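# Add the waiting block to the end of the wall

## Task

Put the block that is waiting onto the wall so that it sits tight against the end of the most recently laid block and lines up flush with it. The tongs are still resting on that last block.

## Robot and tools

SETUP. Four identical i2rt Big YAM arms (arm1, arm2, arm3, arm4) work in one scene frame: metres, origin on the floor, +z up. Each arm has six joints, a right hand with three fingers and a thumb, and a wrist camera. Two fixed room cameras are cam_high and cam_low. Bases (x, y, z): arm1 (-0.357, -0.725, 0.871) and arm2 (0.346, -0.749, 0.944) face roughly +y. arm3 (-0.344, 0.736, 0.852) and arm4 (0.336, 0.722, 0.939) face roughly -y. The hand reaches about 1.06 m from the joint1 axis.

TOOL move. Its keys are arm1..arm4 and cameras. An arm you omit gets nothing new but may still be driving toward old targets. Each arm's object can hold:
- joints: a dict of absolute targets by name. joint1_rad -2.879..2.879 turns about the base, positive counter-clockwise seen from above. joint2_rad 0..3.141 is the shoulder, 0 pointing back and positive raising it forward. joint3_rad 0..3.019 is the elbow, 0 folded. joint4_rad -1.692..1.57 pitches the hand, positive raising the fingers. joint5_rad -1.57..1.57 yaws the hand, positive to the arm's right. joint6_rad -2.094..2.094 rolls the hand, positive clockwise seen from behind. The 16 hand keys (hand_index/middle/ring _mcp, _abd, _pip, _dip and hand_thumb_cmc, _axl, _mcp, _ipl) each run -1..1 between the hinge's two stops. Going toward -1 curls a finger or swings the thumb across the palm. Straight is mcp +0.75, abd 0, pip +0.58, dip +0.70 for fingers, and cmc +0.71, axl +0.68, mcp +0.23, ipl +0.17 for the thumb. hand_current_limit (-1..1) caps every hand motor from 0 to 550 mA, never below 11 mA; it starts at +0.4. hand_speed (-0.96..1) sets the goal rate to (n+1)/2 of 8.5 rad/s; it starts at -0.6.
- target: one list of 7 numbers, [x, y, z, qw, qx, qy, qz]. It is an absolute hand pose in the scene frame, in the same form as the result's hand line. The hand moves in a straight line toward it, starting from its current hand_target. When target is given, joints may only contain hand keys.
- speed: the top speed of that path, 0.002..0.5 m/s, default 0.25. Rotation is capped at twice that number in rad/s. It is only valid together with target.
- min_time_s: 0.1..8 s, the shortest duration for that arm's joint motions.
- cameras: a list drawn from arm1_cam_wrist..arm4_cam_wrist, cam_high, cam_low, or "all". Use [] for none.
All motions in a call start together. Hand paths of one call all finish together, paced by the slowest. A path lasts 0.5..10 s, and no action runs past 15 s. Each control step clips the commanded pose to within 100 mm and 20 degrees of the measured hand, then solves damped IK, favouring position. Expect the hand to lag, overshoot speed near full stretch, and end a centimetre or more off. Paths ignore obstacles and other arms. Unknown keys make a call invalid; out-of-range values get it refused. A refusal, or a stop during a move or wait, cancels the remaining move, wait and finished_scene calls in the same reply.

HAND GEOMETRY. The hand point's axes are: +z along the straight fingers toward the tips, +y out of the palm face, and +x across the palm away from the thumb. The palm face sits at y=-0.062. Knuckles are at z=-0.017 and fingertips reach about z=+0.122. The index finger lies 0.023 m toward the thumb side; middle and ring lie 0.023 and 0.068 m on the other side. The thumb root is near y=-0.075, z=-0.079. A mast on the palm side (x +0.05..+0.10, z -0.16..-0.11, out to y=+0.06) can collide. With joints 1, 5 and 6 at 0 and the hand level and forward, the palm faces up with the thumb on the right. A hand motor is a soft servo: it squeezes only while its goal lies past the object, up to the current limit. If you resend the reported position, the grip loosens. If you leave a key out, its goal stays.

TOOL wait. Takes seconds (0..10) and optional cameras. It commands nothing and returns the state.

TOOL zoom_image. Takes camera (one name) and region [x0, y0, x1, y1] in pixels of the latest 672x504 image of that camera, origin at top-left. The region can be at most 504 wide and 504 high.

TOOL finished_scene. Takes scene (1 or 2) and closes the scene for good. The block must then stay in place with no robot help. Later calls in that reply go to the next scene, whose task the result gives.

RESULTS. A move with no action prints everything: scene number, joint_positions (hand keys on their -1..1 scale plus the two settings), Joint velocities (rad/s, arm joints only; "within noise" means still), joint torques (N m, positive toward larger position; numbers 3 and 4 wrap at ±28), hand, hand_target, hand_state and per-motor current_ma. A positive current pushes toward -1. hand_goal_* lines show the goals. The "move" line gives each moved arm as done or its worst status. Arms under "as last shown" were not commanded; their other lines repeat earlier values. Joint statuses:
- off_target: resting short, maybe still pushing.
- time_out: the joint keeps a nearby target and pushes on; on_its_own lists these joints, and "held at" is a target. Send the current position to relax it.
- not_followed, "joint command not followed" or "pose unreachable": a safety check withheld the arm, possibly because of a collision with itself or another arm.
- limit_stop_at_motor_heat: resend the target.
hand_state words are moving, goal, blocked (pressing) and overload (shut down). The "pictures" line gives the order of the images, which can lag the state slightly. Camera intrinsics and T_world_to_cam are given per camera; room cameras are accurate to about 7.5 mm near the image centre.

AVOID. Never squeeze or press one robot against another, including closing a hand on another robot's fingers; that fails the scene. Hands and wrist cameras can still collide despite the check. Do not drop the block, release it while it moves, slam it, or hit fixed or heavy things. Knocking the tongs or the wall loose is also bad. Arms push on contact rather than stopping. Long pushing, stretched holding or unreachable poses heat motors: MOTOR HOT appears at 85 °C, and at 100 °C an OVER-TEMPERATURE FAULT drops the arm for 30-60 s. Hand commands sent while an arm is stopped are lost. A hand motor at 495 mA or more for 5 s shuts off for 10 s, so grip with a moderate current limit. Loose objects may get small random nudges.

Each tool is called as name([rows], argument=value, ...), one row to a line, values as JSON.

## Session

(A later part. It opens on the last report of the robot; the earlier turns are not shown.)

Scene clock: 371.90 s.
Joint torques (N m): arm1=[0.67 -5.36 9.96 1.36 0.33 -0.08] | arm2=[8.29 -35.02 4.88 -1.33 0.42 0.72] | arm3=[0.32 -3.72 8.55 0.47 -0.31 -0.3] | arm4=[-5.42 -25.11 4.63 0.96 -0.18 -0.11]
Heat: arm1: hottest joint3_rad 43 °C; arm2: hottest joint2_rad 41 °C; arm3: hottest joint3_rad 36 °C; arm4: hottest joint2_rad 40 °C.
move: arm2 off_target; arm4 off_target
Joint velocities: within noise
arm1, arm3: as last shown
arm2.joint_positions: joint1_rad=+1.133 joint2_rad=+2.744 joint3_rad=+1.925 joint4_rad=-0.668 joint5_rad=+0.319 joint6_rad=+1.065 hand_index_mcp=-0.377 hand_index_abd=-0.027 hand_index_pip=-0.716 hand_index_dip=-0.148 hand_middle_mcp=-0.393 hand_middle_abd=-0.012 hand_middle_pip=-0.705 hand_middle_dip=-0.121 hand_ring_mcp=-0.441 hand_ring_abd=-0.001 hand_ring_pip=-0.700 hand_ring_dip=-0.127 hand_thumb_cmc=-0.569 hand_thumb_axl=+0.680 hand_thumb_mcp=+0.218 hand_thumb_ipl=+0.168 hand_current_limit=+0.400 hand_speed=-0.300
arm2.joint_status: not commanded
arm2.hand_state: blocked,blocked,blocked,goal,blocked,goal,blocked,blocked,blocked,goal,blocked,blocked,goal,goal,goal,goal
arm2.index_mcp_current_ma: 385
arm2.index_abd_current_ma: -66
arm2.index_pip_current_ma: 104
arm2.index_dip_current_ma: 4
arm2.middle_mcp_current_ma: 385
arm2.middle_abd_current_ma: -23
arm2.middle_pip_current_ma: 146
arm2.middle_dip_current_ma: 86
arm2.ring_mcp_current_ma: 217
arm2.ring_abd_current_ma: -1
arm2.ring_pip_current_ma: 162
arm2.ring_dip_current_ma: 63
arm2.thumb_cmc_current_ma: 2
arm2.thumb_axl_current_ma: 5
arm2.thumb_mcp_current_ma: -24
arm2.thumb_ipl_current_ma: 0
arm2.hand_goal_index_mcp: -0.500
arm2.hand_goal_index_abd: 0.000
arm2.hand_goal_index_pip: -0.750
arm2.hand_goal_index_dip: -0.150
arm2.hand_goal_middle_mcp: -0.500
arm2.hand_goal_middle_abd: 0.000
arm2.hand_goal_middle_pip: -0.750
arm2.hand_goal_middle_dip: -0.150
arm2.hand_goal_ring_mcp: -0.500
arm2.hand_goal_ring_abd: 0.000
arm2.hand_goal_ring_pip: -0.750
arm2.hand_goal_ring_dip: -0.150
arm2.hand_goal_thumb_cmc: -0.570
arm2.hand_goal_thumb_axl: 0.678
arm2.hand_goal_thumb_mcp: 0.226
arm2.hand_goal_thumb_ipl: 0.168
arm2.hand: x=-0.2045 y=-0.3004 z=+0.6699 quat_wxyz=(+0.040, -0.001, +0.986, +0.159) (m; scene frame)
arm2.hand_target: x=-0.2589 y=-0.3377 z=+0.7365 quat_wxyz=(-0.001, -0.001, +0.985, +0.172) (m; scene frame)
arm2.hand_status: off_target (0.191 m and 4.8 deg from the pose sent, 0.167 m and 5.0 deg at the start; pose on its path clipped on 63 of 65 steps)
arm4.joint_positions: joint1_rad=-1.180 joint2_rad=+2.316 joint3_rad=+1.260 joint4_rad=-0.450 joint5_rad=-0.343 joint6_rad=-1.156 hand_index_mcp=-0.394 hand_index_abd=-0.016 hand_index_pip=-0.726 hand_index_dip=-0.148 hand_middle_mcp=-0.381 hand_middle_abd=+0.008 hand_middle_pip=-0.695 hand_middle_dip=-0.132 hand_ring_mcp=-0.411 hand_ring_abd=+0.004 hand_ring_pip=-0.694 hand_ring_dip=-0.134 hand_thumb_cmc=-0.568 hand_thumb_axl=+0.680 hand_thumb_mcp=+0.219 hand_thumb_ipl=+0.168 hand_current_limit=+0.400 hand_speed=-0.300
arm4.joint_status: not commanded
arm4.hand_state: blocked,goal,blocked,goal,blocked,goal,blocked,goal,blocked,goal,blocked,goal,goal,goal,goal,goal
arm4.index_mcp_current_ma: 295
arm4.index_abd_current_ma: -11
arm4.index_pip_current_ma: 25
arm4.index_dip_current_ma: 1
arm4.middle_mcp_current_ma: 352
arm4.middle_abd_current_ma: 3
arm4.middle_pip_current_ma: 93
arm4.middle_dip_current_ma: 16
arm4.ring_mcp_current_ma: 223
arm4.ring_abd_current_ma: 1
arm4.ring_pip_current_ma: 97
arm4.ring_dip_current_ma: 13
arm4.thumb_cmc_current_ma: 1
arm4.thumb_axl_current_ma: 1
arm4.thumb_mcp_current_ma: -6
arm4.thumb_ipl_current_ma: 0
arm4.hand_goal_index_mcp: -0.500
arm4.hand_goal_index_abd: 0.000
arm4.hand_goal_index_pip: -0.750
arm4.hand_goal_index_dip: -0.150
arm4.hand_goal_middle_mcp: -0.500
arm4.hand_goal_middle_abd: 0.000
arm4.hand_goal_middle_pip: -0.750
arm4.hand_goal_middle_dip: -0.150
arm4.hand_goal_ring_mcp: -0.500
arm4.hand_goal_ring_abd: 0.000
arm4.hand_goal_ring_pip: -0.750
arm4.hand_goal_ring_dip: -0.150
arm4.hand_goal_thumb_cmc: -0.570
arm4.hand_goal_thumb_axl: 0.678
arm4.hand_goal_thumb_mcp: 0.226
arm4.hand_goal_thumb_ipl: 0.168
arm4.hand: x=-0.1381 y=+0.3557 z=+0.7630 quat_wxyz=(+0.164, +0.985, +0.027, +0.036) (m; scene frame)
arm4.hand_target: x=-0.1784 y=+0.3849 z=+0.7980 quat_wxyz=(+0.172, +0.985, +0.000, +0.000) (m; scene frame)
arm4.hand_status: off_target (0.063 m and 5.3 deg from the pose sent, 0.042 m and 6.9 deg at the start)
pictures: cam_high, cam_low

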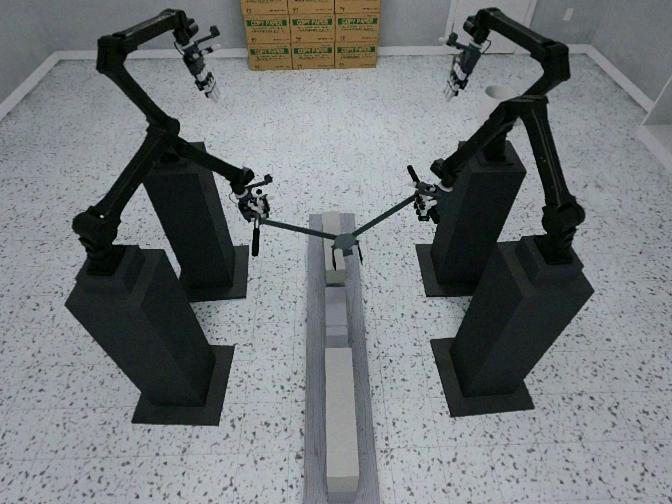

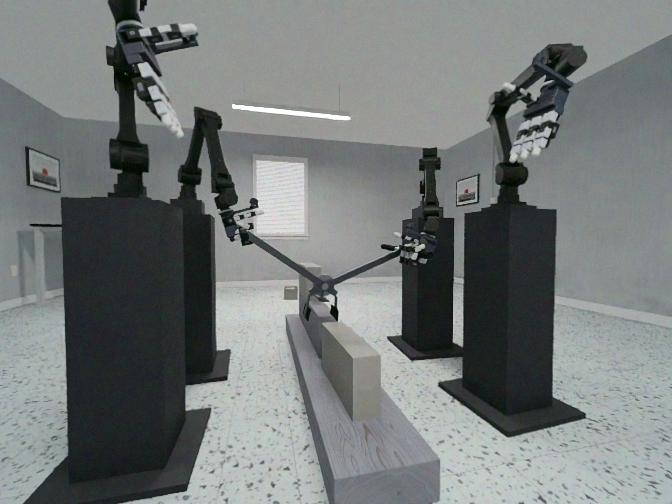

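move(arm2={"target": [-0.295, -0.375, 0.740, 0, 0, 0.9848, 0.1736], "speed": 0.05}, arm4={"target": [-0.150, 0.365, 0.710, 0.1736, 0.9848, 0, 0], "speed": 0.05}, cameras=["cam_low", "cam_high"])

zoom_image(camera="cam_low", region=[240, 180, 440, 430])

zoom_image(camera="cam_high", region=[230, 130, 450, 300])

Scene clock: 384.73 s.
Joint torques (N m): arm1=[0.79 -5.48 9.95 1.33 0.33 -0.08] | arm2=[10.23 -31.68 7.35 -1.47 1.04 0.73] | arm3=[0.15 -3.72 8.55 0.47 -0.29 -0.29] | arm4=[-2.14 -21.36 4.4 1.54 -0.12 0.02]
Heat: arm1: hottest joint3_rad 43 °C; arm2: hottest joint2_rad 41 °C; arm3: hottest joint3_rad 36 °C; arm4: hottest joint2_rad 41 °C.
move: arm2 off_target; arm4 off_target
Joint velocities: within noise
arm1, arm3: as last shown
arm2.joint_positions: joint1_rad=+1.143 joint2_rad=+2.745 joint3_rad=+1.925 joint4_rad=-0.666 joint5_rad=+0.307 joint6_rad=+1.099 hand_index_mcp=-0.353 hand_index_abd=-0.027 hand_index_pip=-0.713 hand_index_dip=-0.148 hand_middle_mcp=-0.381 hand_middle_abd=+0.006 hand_middle_pip=-0.704 hand_middle_dip=-0.121 hand_ring_mcp=-0.441 hand_ring_abd=-0.001 hand_ring_pip=-0.700 hand_ring_dip=-0.127 hand_thumb_cmc=-0.569 hand_thumb_axl=+0.680 hand_thumb_mcp=+0.218 hand_thumb_ipl=+0.168 hand_current_limit=+0.400 hand_speed=-0.300
arm2.joint_status: not commanded
arm2.hand_state: blocked,blocked,blocked,goal,blocked,goal,blocked,blocked,blocked,goal,blocked,blocked,goal,goal,goal,goal
arm2.index_mcp_current_ma: 385
arm2.index_abd_current_ma: -66
arm2.index_pip_current_ma: 113
arm2.index_dip_current_ma: 4
arm2.middle_mcp_current_ma: 385
arm2.middle_abd_current_ma: 10
arm2.middle_pip_current_ma: 148
arm2.middle_dip_current_ma: 84
arm2.ring_mcp_current_ma: 217
arm2.ring_abd_current_ma: -1
arm2.ring_pip_current_ma: 163
arm2.ring_dip_current_ma: 63
arm2.thumb_cmc_current_ma: 2
arm2.thumb_axl_current_ma: 5
arm2.thumb_mcp_current_ma: -24
arm2.thumb_ipl_current_ma: 0
arm2.hand_goal_index_mcp: -0.500
arm2.hand_goal_index_abd: 0.000
arm2.hand_goal_index_pip: -0.750
arm2.hand_goal_index_dip: -0.150
arm2.hand_goal_middle_mcp: -0.500
arm2.hand_goal_middle_abd: 0.000
arm2.hand_goal_middle_pip: -0.750
arm2.hand_goal_middle_dip: -0.150
arm2.hand_goal_ring_mcp: -0.500
arm2.hand_goal_ring_abd: 0.000
arm2.hand_goal_ring_pip: -0.750
arm2.hand_goal_ring_dip: -0.150
arm2.hand_goal_thumb_cmc: -0.570
arm2.hand_goal_thumb_axl: 0.678
arm2.hand_goal_thumb_mcp: 0.226
arm2.hand_goal_thumb_ipl: 0.168
arm2.hand: x=-0.2071 y=-0.3082 z=+0.6679 quat_wxyz=(+0.033, +0.011, +0.987, +0.155) (m; scene frame)
arm2.hand_target: x=-0.2709 y=-0.3588 z=+0.7184 quat_wxyz=(-0.003, -0.001, +0.985, +0.171) (m; scene frame)
arm2.hand_status: off_target (0.132 m and 4.5 deg from the pose sent, 0.137 m and 4.9 deg at the start; pose on its path clipped on 63 of 72 steps)
arm4.joint_positions: joint1_rad=-1.165 joint2_rad=+2.456 joint3_rad=+1.250 joint4_rad=-0.262 joint5_rad=-0.338 joint6_rad=-1.108 hand_index_mcp=-0.402 hand_index_abd=-0.011 hand_index_pip=-0.729 hand_index_dip=-0.148 hand_middle_mcp=-0.400 hand_middle_abd=-0.002 hand_middle_pip=-0.708 hand_middle_dip=-0.128 hand_ring_mcp=-0.438 hand_ring_abd=-0.001 hand_ring_pip=-0.696 hand_ring_dip=-0.132 hand_thumb_cmc=-0.568 hand_thumb_axl=+0.680 hand_thumb_mcp=+0.219 hand_thumb_ipl=+0.168 hand_current_limit=+0.400 hand_speed=-0.300
arm4.joint_status: not commanded
arm4.hand_state: blocked,goal,blocked,goal,blocked,goal,blocked,blocked,blocked,goal,blocked,goal,goal,goal,goal,goal
arm4.index_mcp_current_ma: 258
arm4.index_abd_current_ma: -6
arm4.index_pip_current_ma: 21
arm4.index_dip_current_ma: 1
arm4.middle_mcp_current_ma: 266
arm4.middle_abd_current_ma: 0
arm4.middle_pip_current_ma: 62
arm4.middle_dip_current_ma: 22
arm4.ring_mcp_current_ma: 125
arm4.ring_abd_current_ma: 0
arm4.ring_pip_current_ma: 93
arm4.ring_dip_current_ma: 17
arm4.thumb_cmc_current_ma: 1
arm4.thumb_axl_current_ma: 1
arm4.thumb_mcp_current_ma: -6
arm4.thumb_ipl_current_ma: 0
arm4.hand_goal_index_mcp: -0.500
arm4.hand_goal_index_abd: 0.000
arm4.hand_goal_index_pip: -0.750
arm4.hand_goal_index_dip: -0.150
arm4.hand_goal_middle_mcp: -0.500
arm4.hand_goal_middle_abd: 0.000
arm4.hand_goal_middle_pip: -0.750
arm4.hand_goal_middle_dip: -0.150
arm4.hand_goal_ring_mcp: -0.500
arm4.hand_goal_ring_abd: 0.000
arm4.hand_goal_ring_pip: -0.750
arm4.hand_goal_ring_dip: -0.150
arm4.hand_goal_thumb_cmc: -0.570
arm4.hand_goal_thumb_axl: 0.678
arm4.hand_goal_thumb_mcp: 0.226
arm4.hand_goal_thumb_ipl: 0.168
arm4.on_its_own: hand_ring_mcp moved -0.027 toward your old target -0.500
arm4.hand: x=-0.1249 y=+0.3573 z=+0.6947 quat_wxyz=(+0.169, +0.985, +0.014, +0.024) (m; scene frame)
arm4.hand_target: x=-0.1497 y=+0.3652 z=+0.7101 quat_wxyz=(+0.174, +0.985, +0.000, +0.000) (m; scene frame)
arm4.hand_status: off_target (0.030 m and 3.2 deg from the pose sent, 0.055 m and 5.3 deg at the start)
pictures: cam_high, cam_low

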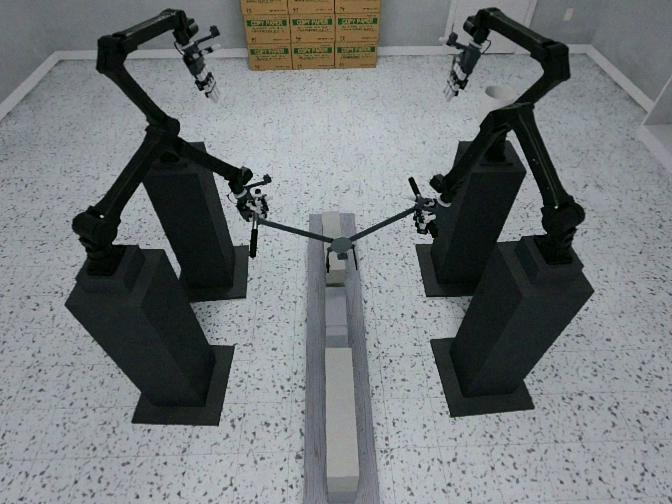

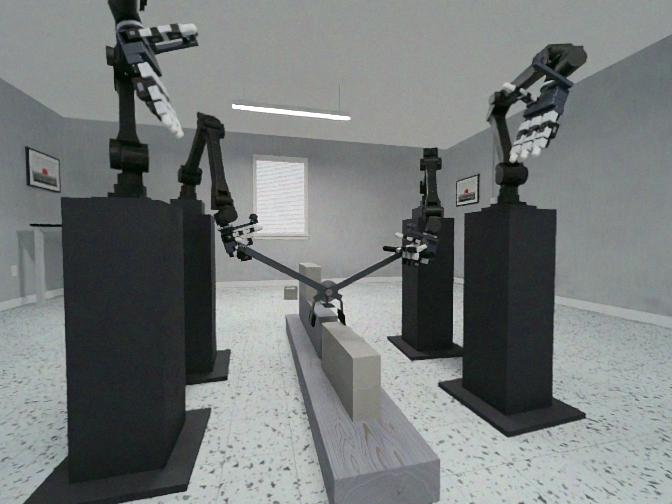

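Scaled by 2.016 from the camera's 672x504 image, which has a finer 960x720 frame.

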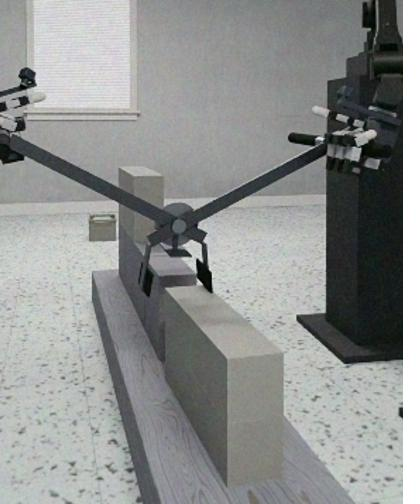

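Scaled by 2.291 from the camera's 672x504 image, which has a finer 960x720 frame.

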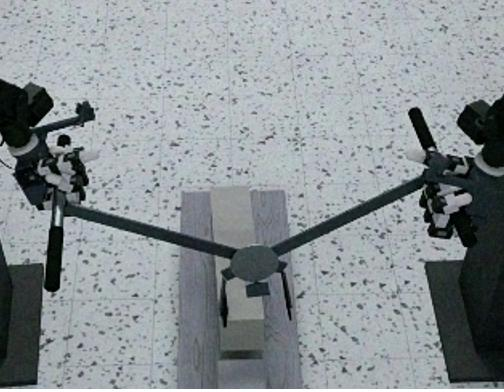

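move(arm2={"target": [-0.290, -0.390, 0.690, 0, 0, 0.9848, 0.1736], "speed": 0.05}, arm4={"target": [-0.170, 0.342, 0.658, 0.1736, 0.9848, 0, 0], "speed": 0.05}, cameras=["cam_low", "cam_high"])

zoom_image(camera="cam_low", region=[260, 230, 400, 370])

zoom_image(camera="cam_high", region=[230, 130, 450, 300])

Scene clock: 408.90 s.
Joint torques (N m): arm1=[0.67 -5.42 9.96 1.35 0.34 -0.07] | arm2=[10.11 -31.62 6.87 -1.01 1.04 0.7] | arm3=[0.26 -3.78 8.59 0.44 -0.3 -0.29] | arm4=[-5.19 -23.3 4.26 0.85 0 -0.08]
Heat: arm1: hottest joint3_rad 43 °C; arm2: hottest joint2_rad 44 °C; arm3: hottest joint3_rad 36 °C; arm4: hottest joint2_rad 42 °C.
move: arm2 off_target; arm4 off_target
Joint velocities: within noise
arm1, arm3: as last shown
arm2.joint_positions: joint1_rad=+1.161 joint2_rad=+2.828 joint3_rad=+1.925 joint4_rad=-0.604 joint5_rad=+0.309 joint6_rad=+1.118 hand_index_mcp=-0.307 hand_index_abd=-0.034 hand_index_pip=-0.708 hand_index_dip=-0.148 hand_middle_mcp=-0.352 hand_middle_abd=+0.006 hand_middle_pip=-0.704 hand_middle_dip=-0.121 hand_ring_mcp=-0.441 hand_ring_abd=-0.001 hand_ring_pip=-0.698 hand_ring_dip=-0.129 hand_thumb_cmc=-0.569 hand_thumb_axl=+0.680 hand_thumb_mcp=+0.218 hand_thumb_ipl=+0.168 hand_current_limit=+0.400 hand_speed=-0.300
arm2.joint_status: not commanded
arm2.hand_state: blocked,blocked,blocked,goal,blocked,goal,blocked,blocked,blocked,goal,blocked,blocked,goal,goal,goal,goal
arm2.index_mcp_current_ma: 385
arm2.index_abd_current_ma: -85
arm2.index_pip_current_ma: 133
arm2.index_dip_current_ma: 4
arm2.middle_mcp_current_ma: 385
arm2.middle_abd_current_ma: 11
arm2.middle_pip_current_ma: 149
arm2.middle_dip_current_ma: 83
arm2.ring_mcp_current_ma: 217
arm2.ring_abd_current_ma: -1
arm2.ring_pip_current_ma: 173
arm2.ring_dip_current_ma: 57
arm2.thumb_cmc_current_ma: 2
arm2.thumb_axl_current_ma: 5
arm2.thumb_mcp_current_ma: -24
arm2.thumb_ipl_current_ma: 0
arm2.hand_goal_index_mcp: -0.500
arm2.hand_goal_index_abd: 0.000
arm2.hand_goal_index_pip: -0.750
arm2.hand_goal_index_dip: -0.150
arm2.hand_goal_middle_mcp: -0.500
arm2.hand_goal_middle_abd: 0.000
arm2.hand_goal_middle_pip: -0.750
arm2.hand_goal_middle_dip: -0.150
arm2.hand_goal_ring_mcp: -0.500
arm2.hand_goal_ring_abd: 0.000
arm2.hand_goal_ring_pip: -0.750
arm2.hand_goal_ring_dip: -0.150
arm2.hand_goal_thumb_cmc: -0.570
arm2.hand_goal_thumb_axl: 0.678
arm2.hand_goal_thumb_mcp: 0.226
arm2.hand_goal_thumb_ipl: 0.168
arm2.hand: x=-0.1929 y=-0.3283 z=+0.6157 quat_wxyz=(+0.039, +0.010, +0.988, +0.152) (m; scene frame)
arm2.hand_target: x=-0.2608 y=-0.3740 z=+0.6661 quat_wxyz=(-0.003, -0.001, +0.985, +0.171) (m; scene frame)
arm2.hand_status: off_target (0.137 m and 5.3 deg from the pose sent, 0.119 m and 4.5 deg at the start; pose on its path clipped on 42 of 51 steps)
arm4.joint_positions: joint1_rad=-1.106 joint2_rad=+2.621 joint3_rad=+1.405 joint4_rad=-0.238 joint5_rad=-0.336 joint6_rad=-1.070 hand_index_mcp=-0.403 hand_index_abd=-0.011 hand_index_pip=-0.729 hand_index_dip=-0.148 hand_middle_mcp=-0.399 hand_middle_abd=-0.003 hand_middle_pip=-0.700 hand_middle_dip=-0.128 hand_ring_mcp=-0.438 hand_ring_abd=+0.002 hand_ring_pip=-0.696 hand_ring_dip=-0.132 hand_thumb_cmc=-0.568 hand_thumb_axl=+0.680 hand_thumb_mcp=+0.219 hand_thumb_ipl=+0.168 hand_current_limit=+0.400 hand_speed=-0.300
arm4.joint_status: not commanded
arm4.hand_state: blocked,goal,blocked,goal,blocked,goal,blocked,blocked,blocked,goal,blocked,goal,goal,goal,goal,goal
arm4.index_mcp_current_ma: 255
arm4.index_abd_current_ma: -6
arm4.index_pip_current_ma: 21
arm4.index_dip_current_ma: 1
arm4.middle_mcp_current_ma: 272
arm4.middle_abd_current_ma: -1
arm4.middle_pip_current_ma: 81
arm4.middle_dip_current_ma: 23
arm4.ring_mcp_current_ma: 125
arm4.ring_abd_current_ma: 0
arm4.ring_pip_current_ma: 93
arm4.ring_dip_current_ma: 17
arm4.thumb_cmc_current_ma: 1
arm4.thumb_axl_current_ma: 1
arm4.thumb_mcp_current_ma: -6
arm4.thumb_ipl_current_ma: 0
arm4.hand_goal_index_mcp: -0.500
arm4.hand_goal_index_abd: 0.000
arm4.hand_goal_index_pip: -0.750
arm4.hand_goal_index_dip: -0.150
arm4.hand_goal_middle_mcp: -0.500
arm4.hand_goal_middle_abd: 0.000
arm4.hand_goal_middle_pip: -0.750
arm4.hand_goal_middle_dip: -0.150
arm4.hand_goal_ring_mcp: -0.500
arm4.hand_goal_ring_abd: 0.000
arm4.hand_goal_ring_pip: -0.750
arm4.hand_goal_ring_dip: -0.150
arm4.hand_goal_thumb_cmc: -0.570
arm4.hand_goal_thumb_axl: 0.678
arm4.hand_goal_thumb_mcp: 0.226
arm4.hand_goal_thumb_ipl: 0.168
arm4.hand: x=-0.1291 y=+0.3196 z=+0.6359 quat_wxyz=(+0.170, +0.985, +0.025, +0.025) (m; scene frame)
arm4.hand_target: x=-0.1689 y=+0.3424 z=+0.6573 quat_wxyz=(+0.173, +0.985, +0.000, +0.000) (m; scene frame)
arm4.hand_status: off_target (0.052 m and 4.1 deg from the pose sent, 0.060 m and 3.2 deg at the start)
pictures: cam_high, cam_low

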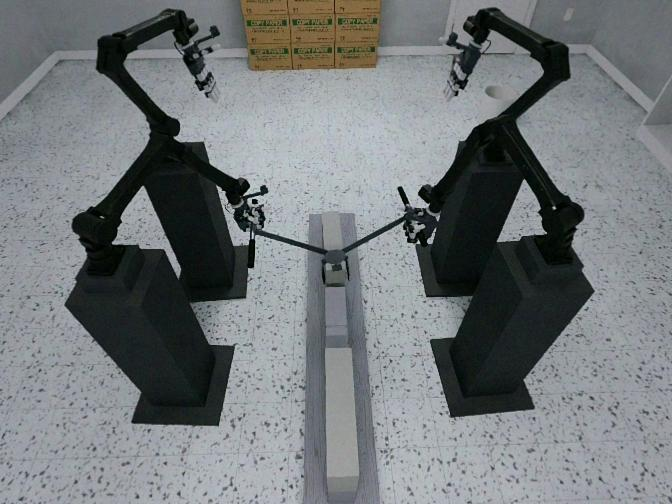

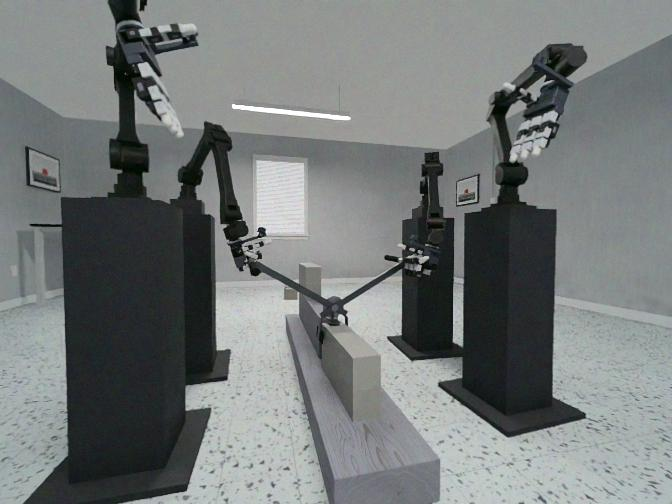

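Scaled by 3.600 from the camera's 672x504 image, which has a finer 960x720 frame.

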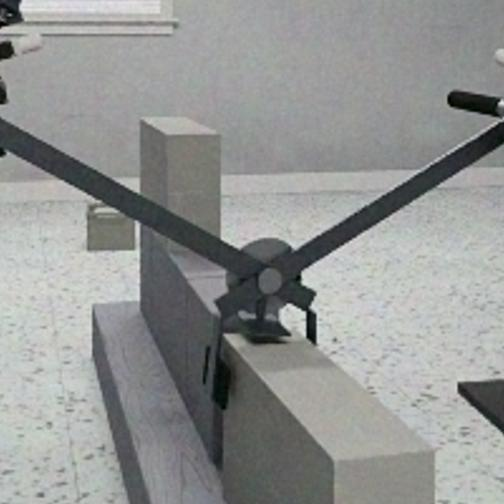

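Scaled by 2.291 from the camera's 672x504 image, which has a finer 960x720 frame.

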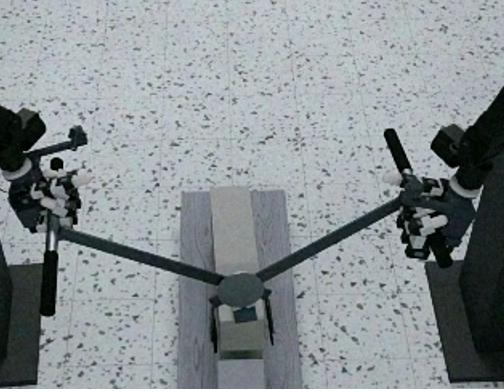

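move(arm2={"target": [-0.360, -0.380, 0.70, 0, 0, 0.9848, 0.1736], "speed": 0.05}, arm4={"target": [-0.240, 0.350, 0.665, 0.1736, 0.9848, 0, 0], "speed": 0.05}, cameras=["cam_low", "cam_high"])

zoom_image(camera="cam_low", region=[260, 230, 400, 370])

zoom_image(camera="cam_high", region=[230, 130, 450, 300])

Scene clock: 419.27 s.
Joint torques (N m): arm1=[0.79 -5.42 10.02 1.35 0.34 -0.07] | arm2=[8.47 -31.62 9.98 -0.94 0.75 0.65] | arm3=[0.21 -3.72 8.53 0.44 -0.3 -0.3] | arm4=[-6.83 -25.17 8.13 0.31 -0.22 -0.14]
Heat: arm1: hottest joint3_rad 43 °C; arm2: hottest joint2_rad 46 °C; arm3: hottest joint3_rad 36 °C; arm4: hottest joint2_rad 42 °C.
move: arm2 off_target; arm4 off_target
Joint velocities: within noise
arm1, arm3: as last shown
arm2.joint_positions: joint1_rad=+1.185 joint2_rad=+2.941 joint3_rad=+2.140 joint4_rad=-0.732 joint5_rad=+0.315 joint6_rad=+1.125 hand_index_mcp=-0.318 hand_index_abd=-0.034 hand_index_pip=-0.707 hand_index_dip=-0.148 hand_middle_mcp=-0.354 hand_middle_abd=+0.003 hand_middle_pip=-0.704 hand_middle_dip=-0.121 hand_ring_mcp=-0.441 hand_ring_abd=-0.001 hand_ring_pip=-0.698 hand_ring_dip=-0.129 hand_thumb_cmc=-0.569 hand_thumb_axl=+0.680 hand_thumb_mcp=+0.218 hand_thumb_ipl=+0.168 hand_current_limit=+0.400 hand_speed=-0.300
arm2.joint_status: not commanded
arm2.hand_state: blocked,blocked,blocked,goal,blocked,goal,blocked,blocked,blocked,goal,blocked,blocked,goal,goal,goal,goal
arm2.index_mcp_current_ma: 385
arm2.index_abd_current_ma: -87
arm2.index_pip_current_ma: 136
arm2.index_dip_current_ma: 4
arm2.middle_mcp_current_ma: 385
arm2.middle_abd_current_ma: 4
arm2.middle_pip_current_ma: 149
arm2.middle_dip_current_ma: 83
arm2.ring_mcp_current_ma: 217
arm2.ring_abd_current_ma: -1
arm2.ring_pip_current_ma: 173
arm2.ring_dip_current_ma: 57
arm2.thumb_cmc_current_ma: 2
arm2.thumb_axl_current_ma: 5
arm2.thumb_mcp_current_ma: -24
arm2.thumb_ipl_current_ma: 0
arm2.hand_goal_index_mcp: -0.500
arm2.hand_goal_index_abd: 0.000
arm2.hand_goal_index_pip: -0.750
arm2.hand_goal_index_dip: -0.150
arm2.hand_goal_middle_mcp: -0.500
arm2.hand_goal_middle_abd: 0.000
arm2.hand_goal_middle_pip: -0.750
arm2.hand_goal_middle_dip: -0.150
arm2.hand_goal_ring_mcp: -0.500
arm2.hand_goal_ring_abd: 0.000
arm2.hand_goal_ring_pip: -0.750
arm2.hand_goal_ring_dip: -0.150
arm2.hand_goal_thumb_cmc: -0.570
arm2.hand_goal_thumb_axl: 0.678
arm2.hand_goal_thumb_mcp: 0.226
arm2.hand_goal_thumb_ipl: 0.168
arm2.hand: x=-0.2262 y=-0.3294 z=+0.5979 quat_wxyz=(+0.050, +0.000, +0.987, +0.150) (m; scene frame)
arm2.hand_target: x=-0.2985 y=-0.3610 z=+0.6550 quat_wxyz=(-0.003, -0.002, +0.985, +0.171) (m; scene frame)
arm2.hand_status: off_target (0.176 m and 6.4 deg from the pose sent, 0.194 m and 5.3 deg at the start; pose on its path clipped on 78 of 81 steps)
arm4.joint_positions: joint1_rad=-1.148 joint2_rad=+2.675 joint3_rad=+1.574 joint4_rad=-0.403 joint5_rad=-0.339 joint6_rad=-1.133 hand_index_mcp=-0.403 hand_index_abd=-0.011 hand_index_pip=-0.729 hand_index_dip=-0.148 hand_middle_mcp=-0.399 hand_middle_abd=-0.003 hand_middle_pip=-0.701 hand_middle_dip=-0.128 hand_ring_mcp=-0.438 hand_ring_abd=+0.002 hand_ring_pip=-0.696 hand_ring_dip=-0.132 hand_thumb_cmc=-0.568 hand_thumb_axl=+0.680 hand_thumb_mcp=+0.219 hand_thumb_ipl=+0.168 hand_current_limit=+0.400 hand_speed=-0.300
arm4.joint_status: not commanded
arm4.hand_state: blocked,goal,blocked,goal,blocked,goal,blocked,blocked,blocked,goal,blocked,goal,goal,goal,goal,goal
arm4.index_mcp_current_ma: 255
arm4.index_abd_current_ma: -6
arm4.index_pip_current_ma: 21
arm4.index_dip_current_ma: 1
arm4.middle_mcp_current_ma: 272
arm4.middle_abd_current_ma: -1
arm4.middle_pip_current_ma: 79
arm4.middle_dip_current_ma: 23
arm4.ring_mcp_current_ma: 125
arm4.ring_abd_current_ma: 0
arm4.ring_pip_current_ma: 93
arm4.ring_dip_current_ma: 17
arm4.thumb_cmc_current_ma: 1
arm4.thumb_axl_current_ma: 1
arm4.thumb_mcp_current_ma: -6
arm4.thumb_ipl_current_ma: 0
arm4.hand_goal_index_mcp: -0.500
arm4.hand_goal_index_abd: 0.000
arm4.hand_goal_index_pip: -0.750
arm4.hand_goal_index_dip: -0.150
arm4.hand_goal_middle_mcp: -0.500
arm4.hand_goal_middle_abd: 0.000
arm4.hand_goal_middle_pip: -0.750
arm4.hand_goal_middle_dip: -0.150
arm4.hand_goal_ring_mcp: -0.500
arm4.hand_goal_ring_abd: 0.000
arm4.hand_goal_ring_pip: -0.750
arm4.hand_goal_ring_dip: -0.150
arm4.hand_goal_thumb_cmc: -0.570
arm4.hand_goal_thumb_axl: 0.678
arm4.hand_goal_thumb_mcp: 0.226
arm4.hand_goal_thumb_ipl: 0.168
arm4.hand: x=-0.1721 y=+0.3207 z=+0.6316 quat_wxyz=(+0.161, +0.986, +0.031, +0.039) (m; scene frame)
arm4.hand_target: x=-0.2367 y=+0.3524 z=+0.6652 quat_wxyz=(+0.172, +0.985, +0.000, -0.001) (m; scene frame)
arm4.hand_status: off_target (0.081 m and 5.9 deg from the pose sent, 0.119 m and 4.1 deg at the start)
pictures: cam_high, cam_low

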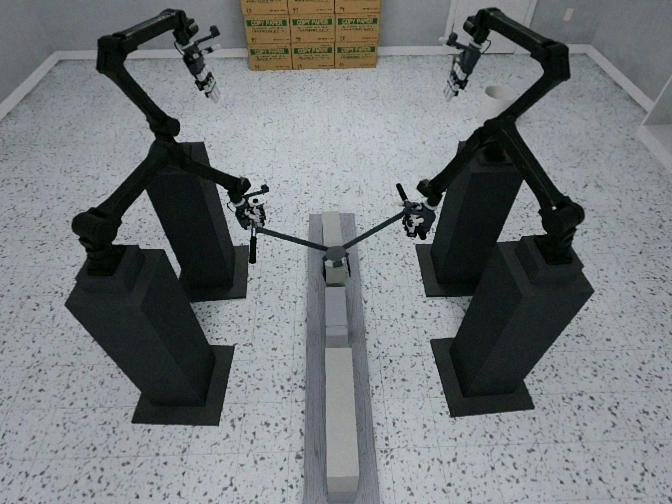

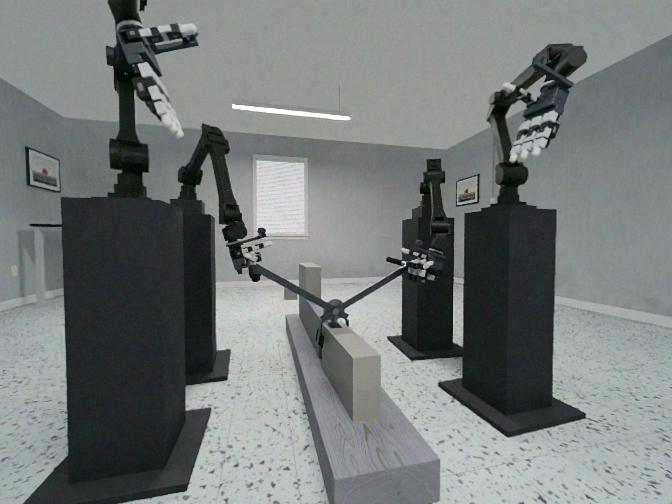

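Scaled by 3.600 from the camera's 672x504 image, which has a finer 960x720 frame.

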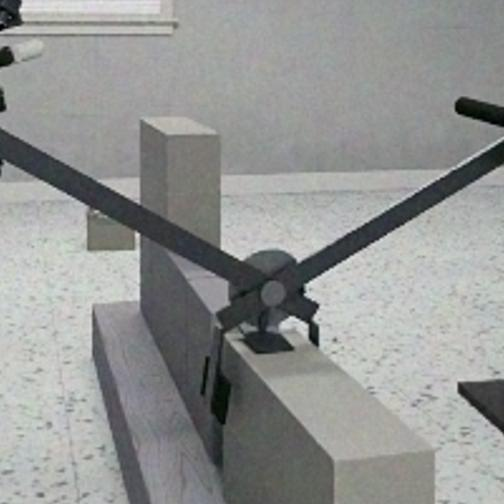

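Scaled by 2.291 from the camera's 672x504 image, which has a finer 960x720 frame.

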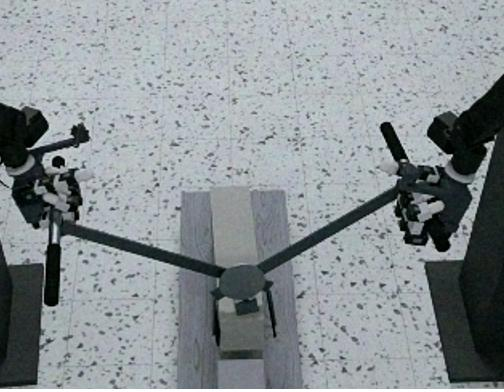

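move(arm2={"target": [-0.330, -0.350, 0.60, 0, 0, 0.9848, 0.1736], "speed": 0.05}, arm4={"target": [-0.165, 0.335, 0.600, 0.1736, 0.9848, 0, 0], "speed": 0.05}, cameras=["cam_low", "cam_high"])

zoom_image(camera="cam_low", region=[260, 230, 400, 370])

zoom_image(camera="cam_high", region=[230, 130, 450, 300])

Scene clock: 427.50 s.
Joint torques (N m): arm1=[1.03 -5.48 9.99 1.32 0.34 -0.08] | arm2=[6.95 -26.81 12.7 -0.16 0.85 -0.16] | arm3=[0.26 -3.66 8.58 0.49 -0.31 -0.28] | arm4=[-1.14 -23.41 3.75 2.13 -0.42 -0.03]
Heat: arm1: hottest joint3_rad 43 °C; arm2: hottest joint2_rad 46 °C; arm3: hottest joint3_rad 36 °C; arm4: hottest joint2_rad 42 °C.
move: arm2 off_target; arm4 off_target
Joint velocities: within noise
arm1.joint_positions: joint1_rad=+1.188 joint2_rad=+1.105 joint3_rad=+1.061 joint4_rad=-1.442 joint5_rad=+0.326 joint6_rad=+1.264 hand_index_mcp=+0.757 hand_index_abd=+0.001 hand_index_pip=+0.577 hand_index_dip=+0.696 hand_middle_mcp=+0.756 hand_middle_abd=+0.001 hand_middle_pip=+0.577 hand_middle_dip=+0.696 hand_ring_mcp=+0.757 hand_ring_abd=+0.001 hand_ring_pip=+0.577 hand_ring_dip=+0.696 hand_thumb_cmc=-0.568 hand_thumb_axl=+0.677 hand_thumb_mcp=+0.224 hand_thumb_ipl=+0.168 hand_current_limit=+0.400 hand_speed=-0.300
arm1.joint_status: not commanded
arm1.hand_state: goal,goal,goal,goal,goal,goal,goal,goal,goal,goal,goal,goal,goal,goal,goal,goal
arm1.index_mcp_current_ma: 8
arm1.index_abd_current_ma: 1
arm1.index_pip_current_ma: 2
arm1.index_dip_current_ma: 0
arm1.middle_mcp_current_ma: 7
arm1.middle_abd_current_ma: 1
arm1.middle_pip_current_ma: 2
arm1.middle_dip_current_ma: 0
arm1.ring_mcp_current_ma: 8
arm1.ring_abd_current_ma: 1
arm1.ring_pip_current_ma: 2
arm1.ring_dip_current_ma: 0
arm1.thumb_cmc_current_ma: 5
arm1.thumb_axl_current_ma: -2
arm1.thumb_mcp_current_ma: -8
arm1.thumb_ipl_current_ma: -1
arm1.hand_goal_index_mcp: 0.754
arm1.hand_goal_index_abd: 0.000
arm1.hand_goal_index_pip: 0.576
arm1.hand_goal_index_dip: 0.696
arm1.hand_goal_middle_mcp: 0.754
arm1.hand_goal_middle_abd: 0.000
arm1.hand_goal_middle_pip: 0.576
arm1.hand_goal_middle_dip: 0.696
arm1.hand_goal_ring_mcp: 0.754
arm1.hand_goal_ring_abd: 0.000
arm1.hand_goal_ring_pip: 0.576
arm1.hand_goal_ring_dip: 0.696
arm1.hand_goal_thumb_cmc: -0.570
arm1.hand_goal_thumb_axl: 0.678
arm1.hand_goal_thumb_mcp: 0.226
arm1.hand_goal_thumb_ipl: 0.168
arm1.hand: x=-0.6121 y=-0.4985 z=+1.1483 quat_wxyz=(+0.007, +0.012, +0.985, +0.173) (m; scene frame)
arm1.hand_target: x=-0.6199 y=-0.5000 z=+1.1500 quat_wxyz=(+0.000, +0.000, +0.985, +0.174) (m; scene frame)
arm1.hand_status: not commanded
arm2.joint_positions: joint1_rad=+1.206 joint2_rad=+3.113 joint3_rad=+2.491 joint4_rad=-0.875 joint5_rad=+0.314 joint6_rad=+1.191 hand_index_mcp=-0.405 hand_index_abd=-0.012 hand_index_pip=-0.728 hand_index_dip=-0.149 hand_middle_mcp=-0.405 hand_middle_abd=+0.007 hand_middle_pip=-0.702 hand_middle_dip=-0.130 hand_ring_mcp=-0.441 hand_ring_abd=-0.001 hand_ring_pip=-0.698 hand_ring_dip=-0.129 hand_thumb_cmc=-0.569 hand_thumb_axl=+0.680 hand_thumb_mcp=+0.218 hand_thumb_ipl=+0.168 hand_current_limit=+0.400 hand_speed=-0.300
arm2.joint_status: not commanded
arm2.hand_state: blocked,goal,blocked,goal,blocked,goal,blocked,blocked,blocked,goal,blocked,blocked,goal,goal,goal,goal
arm2.index_mcp_current_ma: 385
arm2.index_abd_current_ma: -23
arm2.index_pip_current_ma: 59
arm2.index_dip_current_ma: 2
arm2.middle_mcp_current_ma: 385
arm2.middle_abd_current_ma: 14
arm2.middle_pip_current_ma: 157
arm2.middle_dip_current_ma: 55
arm2.ring_mcp_current_ma: 217
arm2.ring_abd_current_ma: -1
arm2.ring_pip_current_ma: 173
arm2.ring_dip_current_ma: 57
arm2.thumb_cmc_current_ma: 1
arm2.thumb_axl_current_ma: 5
arm2.thumb_mcp_current_ma: -24
arm2.thumb_ipl_current_ma: 0
arm2.hand_goal_index_mcp: -0.500
arm2.hand_goal_index_abd: 0.000
arm2.hand_goal_index_pip: -0.750
arm2.hand_goal_index_dip: -0.150
arm2.hand_goal_middle_mcp: -0.500
arm2.hand_goal_middle_abd: 0.000
arm2.hand_goal_middle_pip: -0.750
arm2.hand_goal_middle_dip: -0.150
arm2.hand_goal_ring_mcp: -0.500
arm2.hand_goal_ring_abd: 0.000
arm2.hand_goal_ring_pip: -0.750
arm2.hand_goal_ring_dip: -0.150
arm2.hand_goal_thumb_cmc: -0.570
arm2.hand_goal_thumb_axl: 0.678
arm2.hand_goal_thumb_mcp: 0.226
arm2.hand_goal_thumb_ipl: 0.168
arm2.on_its_own: hand_index_mcp moved -0.087 toward your old target -0.500; hand_middle_mcp moved -0.050 toward your old target -0.500
arm2.hand: x=-0.2734 y=-0.3241 z=+0.5841 quat_wxyz=(+0.027, +0.025, +0.987, +0.158) (m; scene frame)
arm2.hand_target: x=-0.3252 y=-0.3533 z=+0.6032 quat_wxyz=(-0.008, -0.003, +0.985, +0.173) (m; scene frame)
arm2.hand_status: off_target (0.064 m and 4.6 deg from the pose sent, 0.106 m and 6.4 deg at the start; a joint's target at an end of its range on 15 of 74 steps)
arm3.joint_positions: joint1_rad=-1.190 joint2_rad=+1.019 joint3_rad=+1.055 joint4_rad=-1.498 joint5_rad=-0.324 joint6_rad=-1.161 hand_index_mcp=+0.757 hand_index_abd=+0.001 hand_index_pip=+0.577 hand_index_dip=+0.696 hand_middle_mcp=+0.756 hand_middle_abd=+0.001 hand_middle_pip=+0.577 hand_middle_dip=+0.696 hand_ring_mcp=+0.757 hand_ring_abd=+0.000 hand_ring_pip=+0.577 hand_ring_dip=+0.696 hand_thumb_cmc=-0.566 hand_thumb_axl=+0.677 hand_thumb_mcp=+0.224 hand_thumb_ipl=+0.168 hand_current_limit=+0.400 hand_speed=-0.300
arm3.joint_status: not commanded
arm3.hand_state: goal,goal,goal,goal,goal,goal,goal,goal,goal,goal,goal,goal,goal,goal,goal,goal
arm3.index_mcp_current_ma: 2
arm3.index_abd_current_ma: 0
arm3.index_pip_current_ma: 0
arm3.index_dip_current_ma: 0
arm3.middle_mcp_current_ma: 1
arm3.middle_abd_current_ma: 0
arm3.middle_pip_current_ma: 0
arm3.middle_dip_current_ma: 0
arm3.ring_mcp_current_ma: 2
arm3.ring_abd_current_ma: 0
arm3.ring_pip_current_ma: 0
arm3.ring_dip_current_ma: 0
arm3.thumb_cmc_current_ma: 2
arm3.thumb_axl_current_ma: 0
arm3.thumb_mcp_current_ma: -1
arm3.thumb_ipl_current_ma: 0
arm3.hand_goal_index_mcp: 0.754
arm3.hand_goal_index_abd: 0.000
arm3.hand_goal_index_pip: 0.576
arm3.hand_goal_index_dip: 0.696
arm3.hand_goal_middle_mcp: 0.754
arm3.hand_goal_middle_abd: 0.000
arm3.hand_goal_middle_pip: 0.576
arm3.hand_goal_middle_dip: 0.696
arm3.hand_goal_ring_mcp: 0.754
arm3.hand_goal_ring_abd: 0.000
arm3.hand_goal_ring_pip: 0.576
arm3.hand_goal_ring_dip: 0.696
arm3.hand_goal_thumb_cmc: -0.570
arm3.hand_goal_thumb_axl: 0.678
arm3.hand_goal_thumb_mcp: 0.226
arm3.hand_goal_thumb_ipl: 0.168
arm3.hand: x=-0.6155 y=+0.4992 z=+1.1460 quat_wxyz=(+0.171, +0.985, -0.006, +0.012) (m; scene frame)
arm3.hand_target: x=-0.6200 y=+0.5001 z=+1.1500 quat_wxyz=(+0.173, +0.985, +0.000, +0.000) (m; scene frame)
arm3.hand_status: not commanded
arm4.joint_positions: joint1_rad=-1.140 joint2_rad=+2.752 joint3_rad=+1.493 joint4_rad=-0.212 joint5_rad=-0.324 joint6_rad=-1.060 hand_index_mcp=-0.404 hand_index_abd=-0.009 hand_index_pip=-0.729 hand_index_dip=-0.148 hand_middle_mcp=-0.407 hand_middle_abd=+0.005 hand_middle_pip=-0.721 hand_middle_dip=-0.128 hand_ring_mcp=-0.439 hand_ring_abd=+0.003 hand_ring_pip=-0.696 hand_ring_dip=-0.132 hand_thumb_cmc=-0.568 hand_thumb_axl=+0.680 hand_thumb_mcp=+0.219 hand_thumb_ipl=+0.168 hand_current_limit=+0.400 hand_speed=-0.300
arm4.joint_status: not commanded
arm4.hand_state: blocked,goal,blocked,goal,blocked,goal,blocked,blocked,blocked,goal,blocked,goal,goal,goal,goal,goal
arm4.index_mcp_current_ma: 249
arm4.index_abd_current_ma: -5
arm4.index_pip_current_ma: 21
arm4.index_dip_current_ma: 1
arm4.middle_mcp_current_ma: 238
arm4.middle_abd_current_ma: 2
arm4.middle_pip_current_ma: 34
arm4.middle_dip_current_ma: 23
arm4.ring_mcp_current_ma: 122
arm4.ring_abd_current_ma: 1
arm4.ring_pip_current_ma: 93
arm4.ring_dip_current_ma: 17
arm4.thumb_cmc_current_ma: 1
arm4.thumb_axl_current_ma: 1
arm4.thumb_mcp_current_ma: -6
arm4.thumb_ipl_current_ma: 0
arm4.hand_goal_index_mcp: -0.500
arm4.hand_goal_index_abd: 0.000
arm4.hand_goal_index_pip: -0.750
arm4.hand_goal_index_dip: -0.150
arm4.hand_goal_middle_mcp: -0.500
arm4.hand_goal_middle_abd: 0.000
arm4.hand_goal_middle_pip: -0.750
arm4.hand_goal_middle_dip: -0.150
arm4.hand_goal_ring_mcp: -0.500
arm4.hand_goal_ring_abd: 0.000
arm4.hand_goal_ring_pip: -0.750
arm4.hand_goal_ring_dip: -0.150
arm4.hand_goal_thumb_cmc: -0.570
arm4.hand_goal_thumb_axl: 0.678
arm4.hand_goal_thumb_mcp: 0.226
arm4.hand_goal_thumb_ipl: 0.168
arm4.on_its_own: hand_middle_pip moved -0.021 toward your old target -0.750
arm4.hand: x=-0.1403 y=+0.3399 z=+0.5794 quat_wxyz=(+0.161, +0.987, +0.002, +0.028) (m; scene frame)
arm4.hand_target: x=-0.1645 y=+0.3353 z=+0.6000 quat_wxyz=(+0.173, +0.985, +0.000, +0.000) (m; scene frame)
arm4.hand_status: off_target (0.033 m and 3.5 deg from the pose sent, 0.035 m and 5.9 deg at the start)
pictures: cam_high, cam_low

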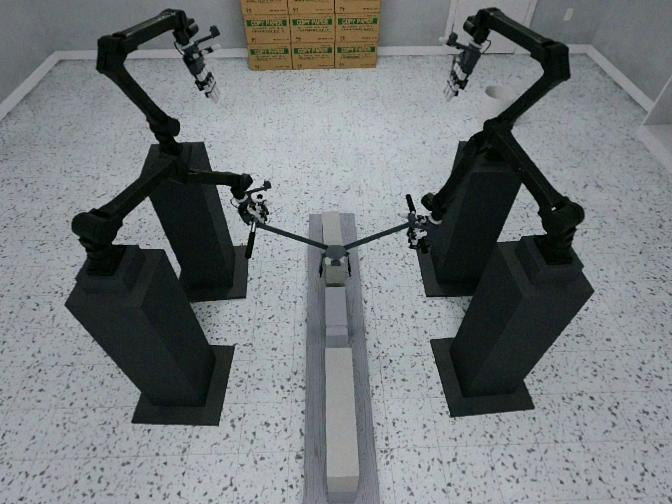

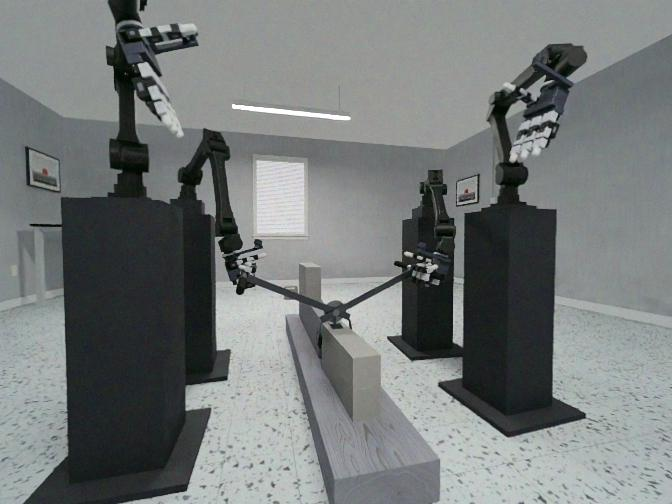

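Scaled by 3.600 from the camera's 672x504 image, which has a finer 960x720 frame.

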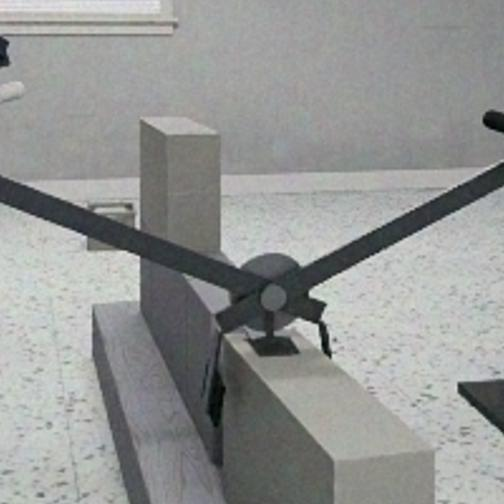

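Scaled by 2.291 from the camera's 672x504 image, which has a finer 960x720 frame.

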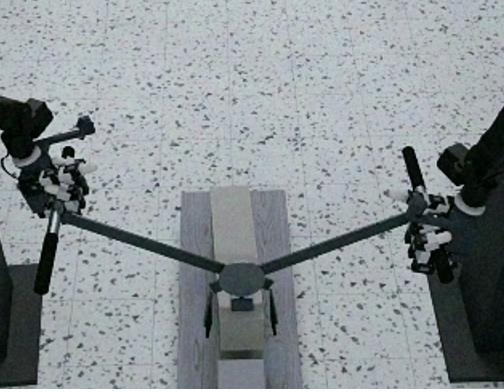

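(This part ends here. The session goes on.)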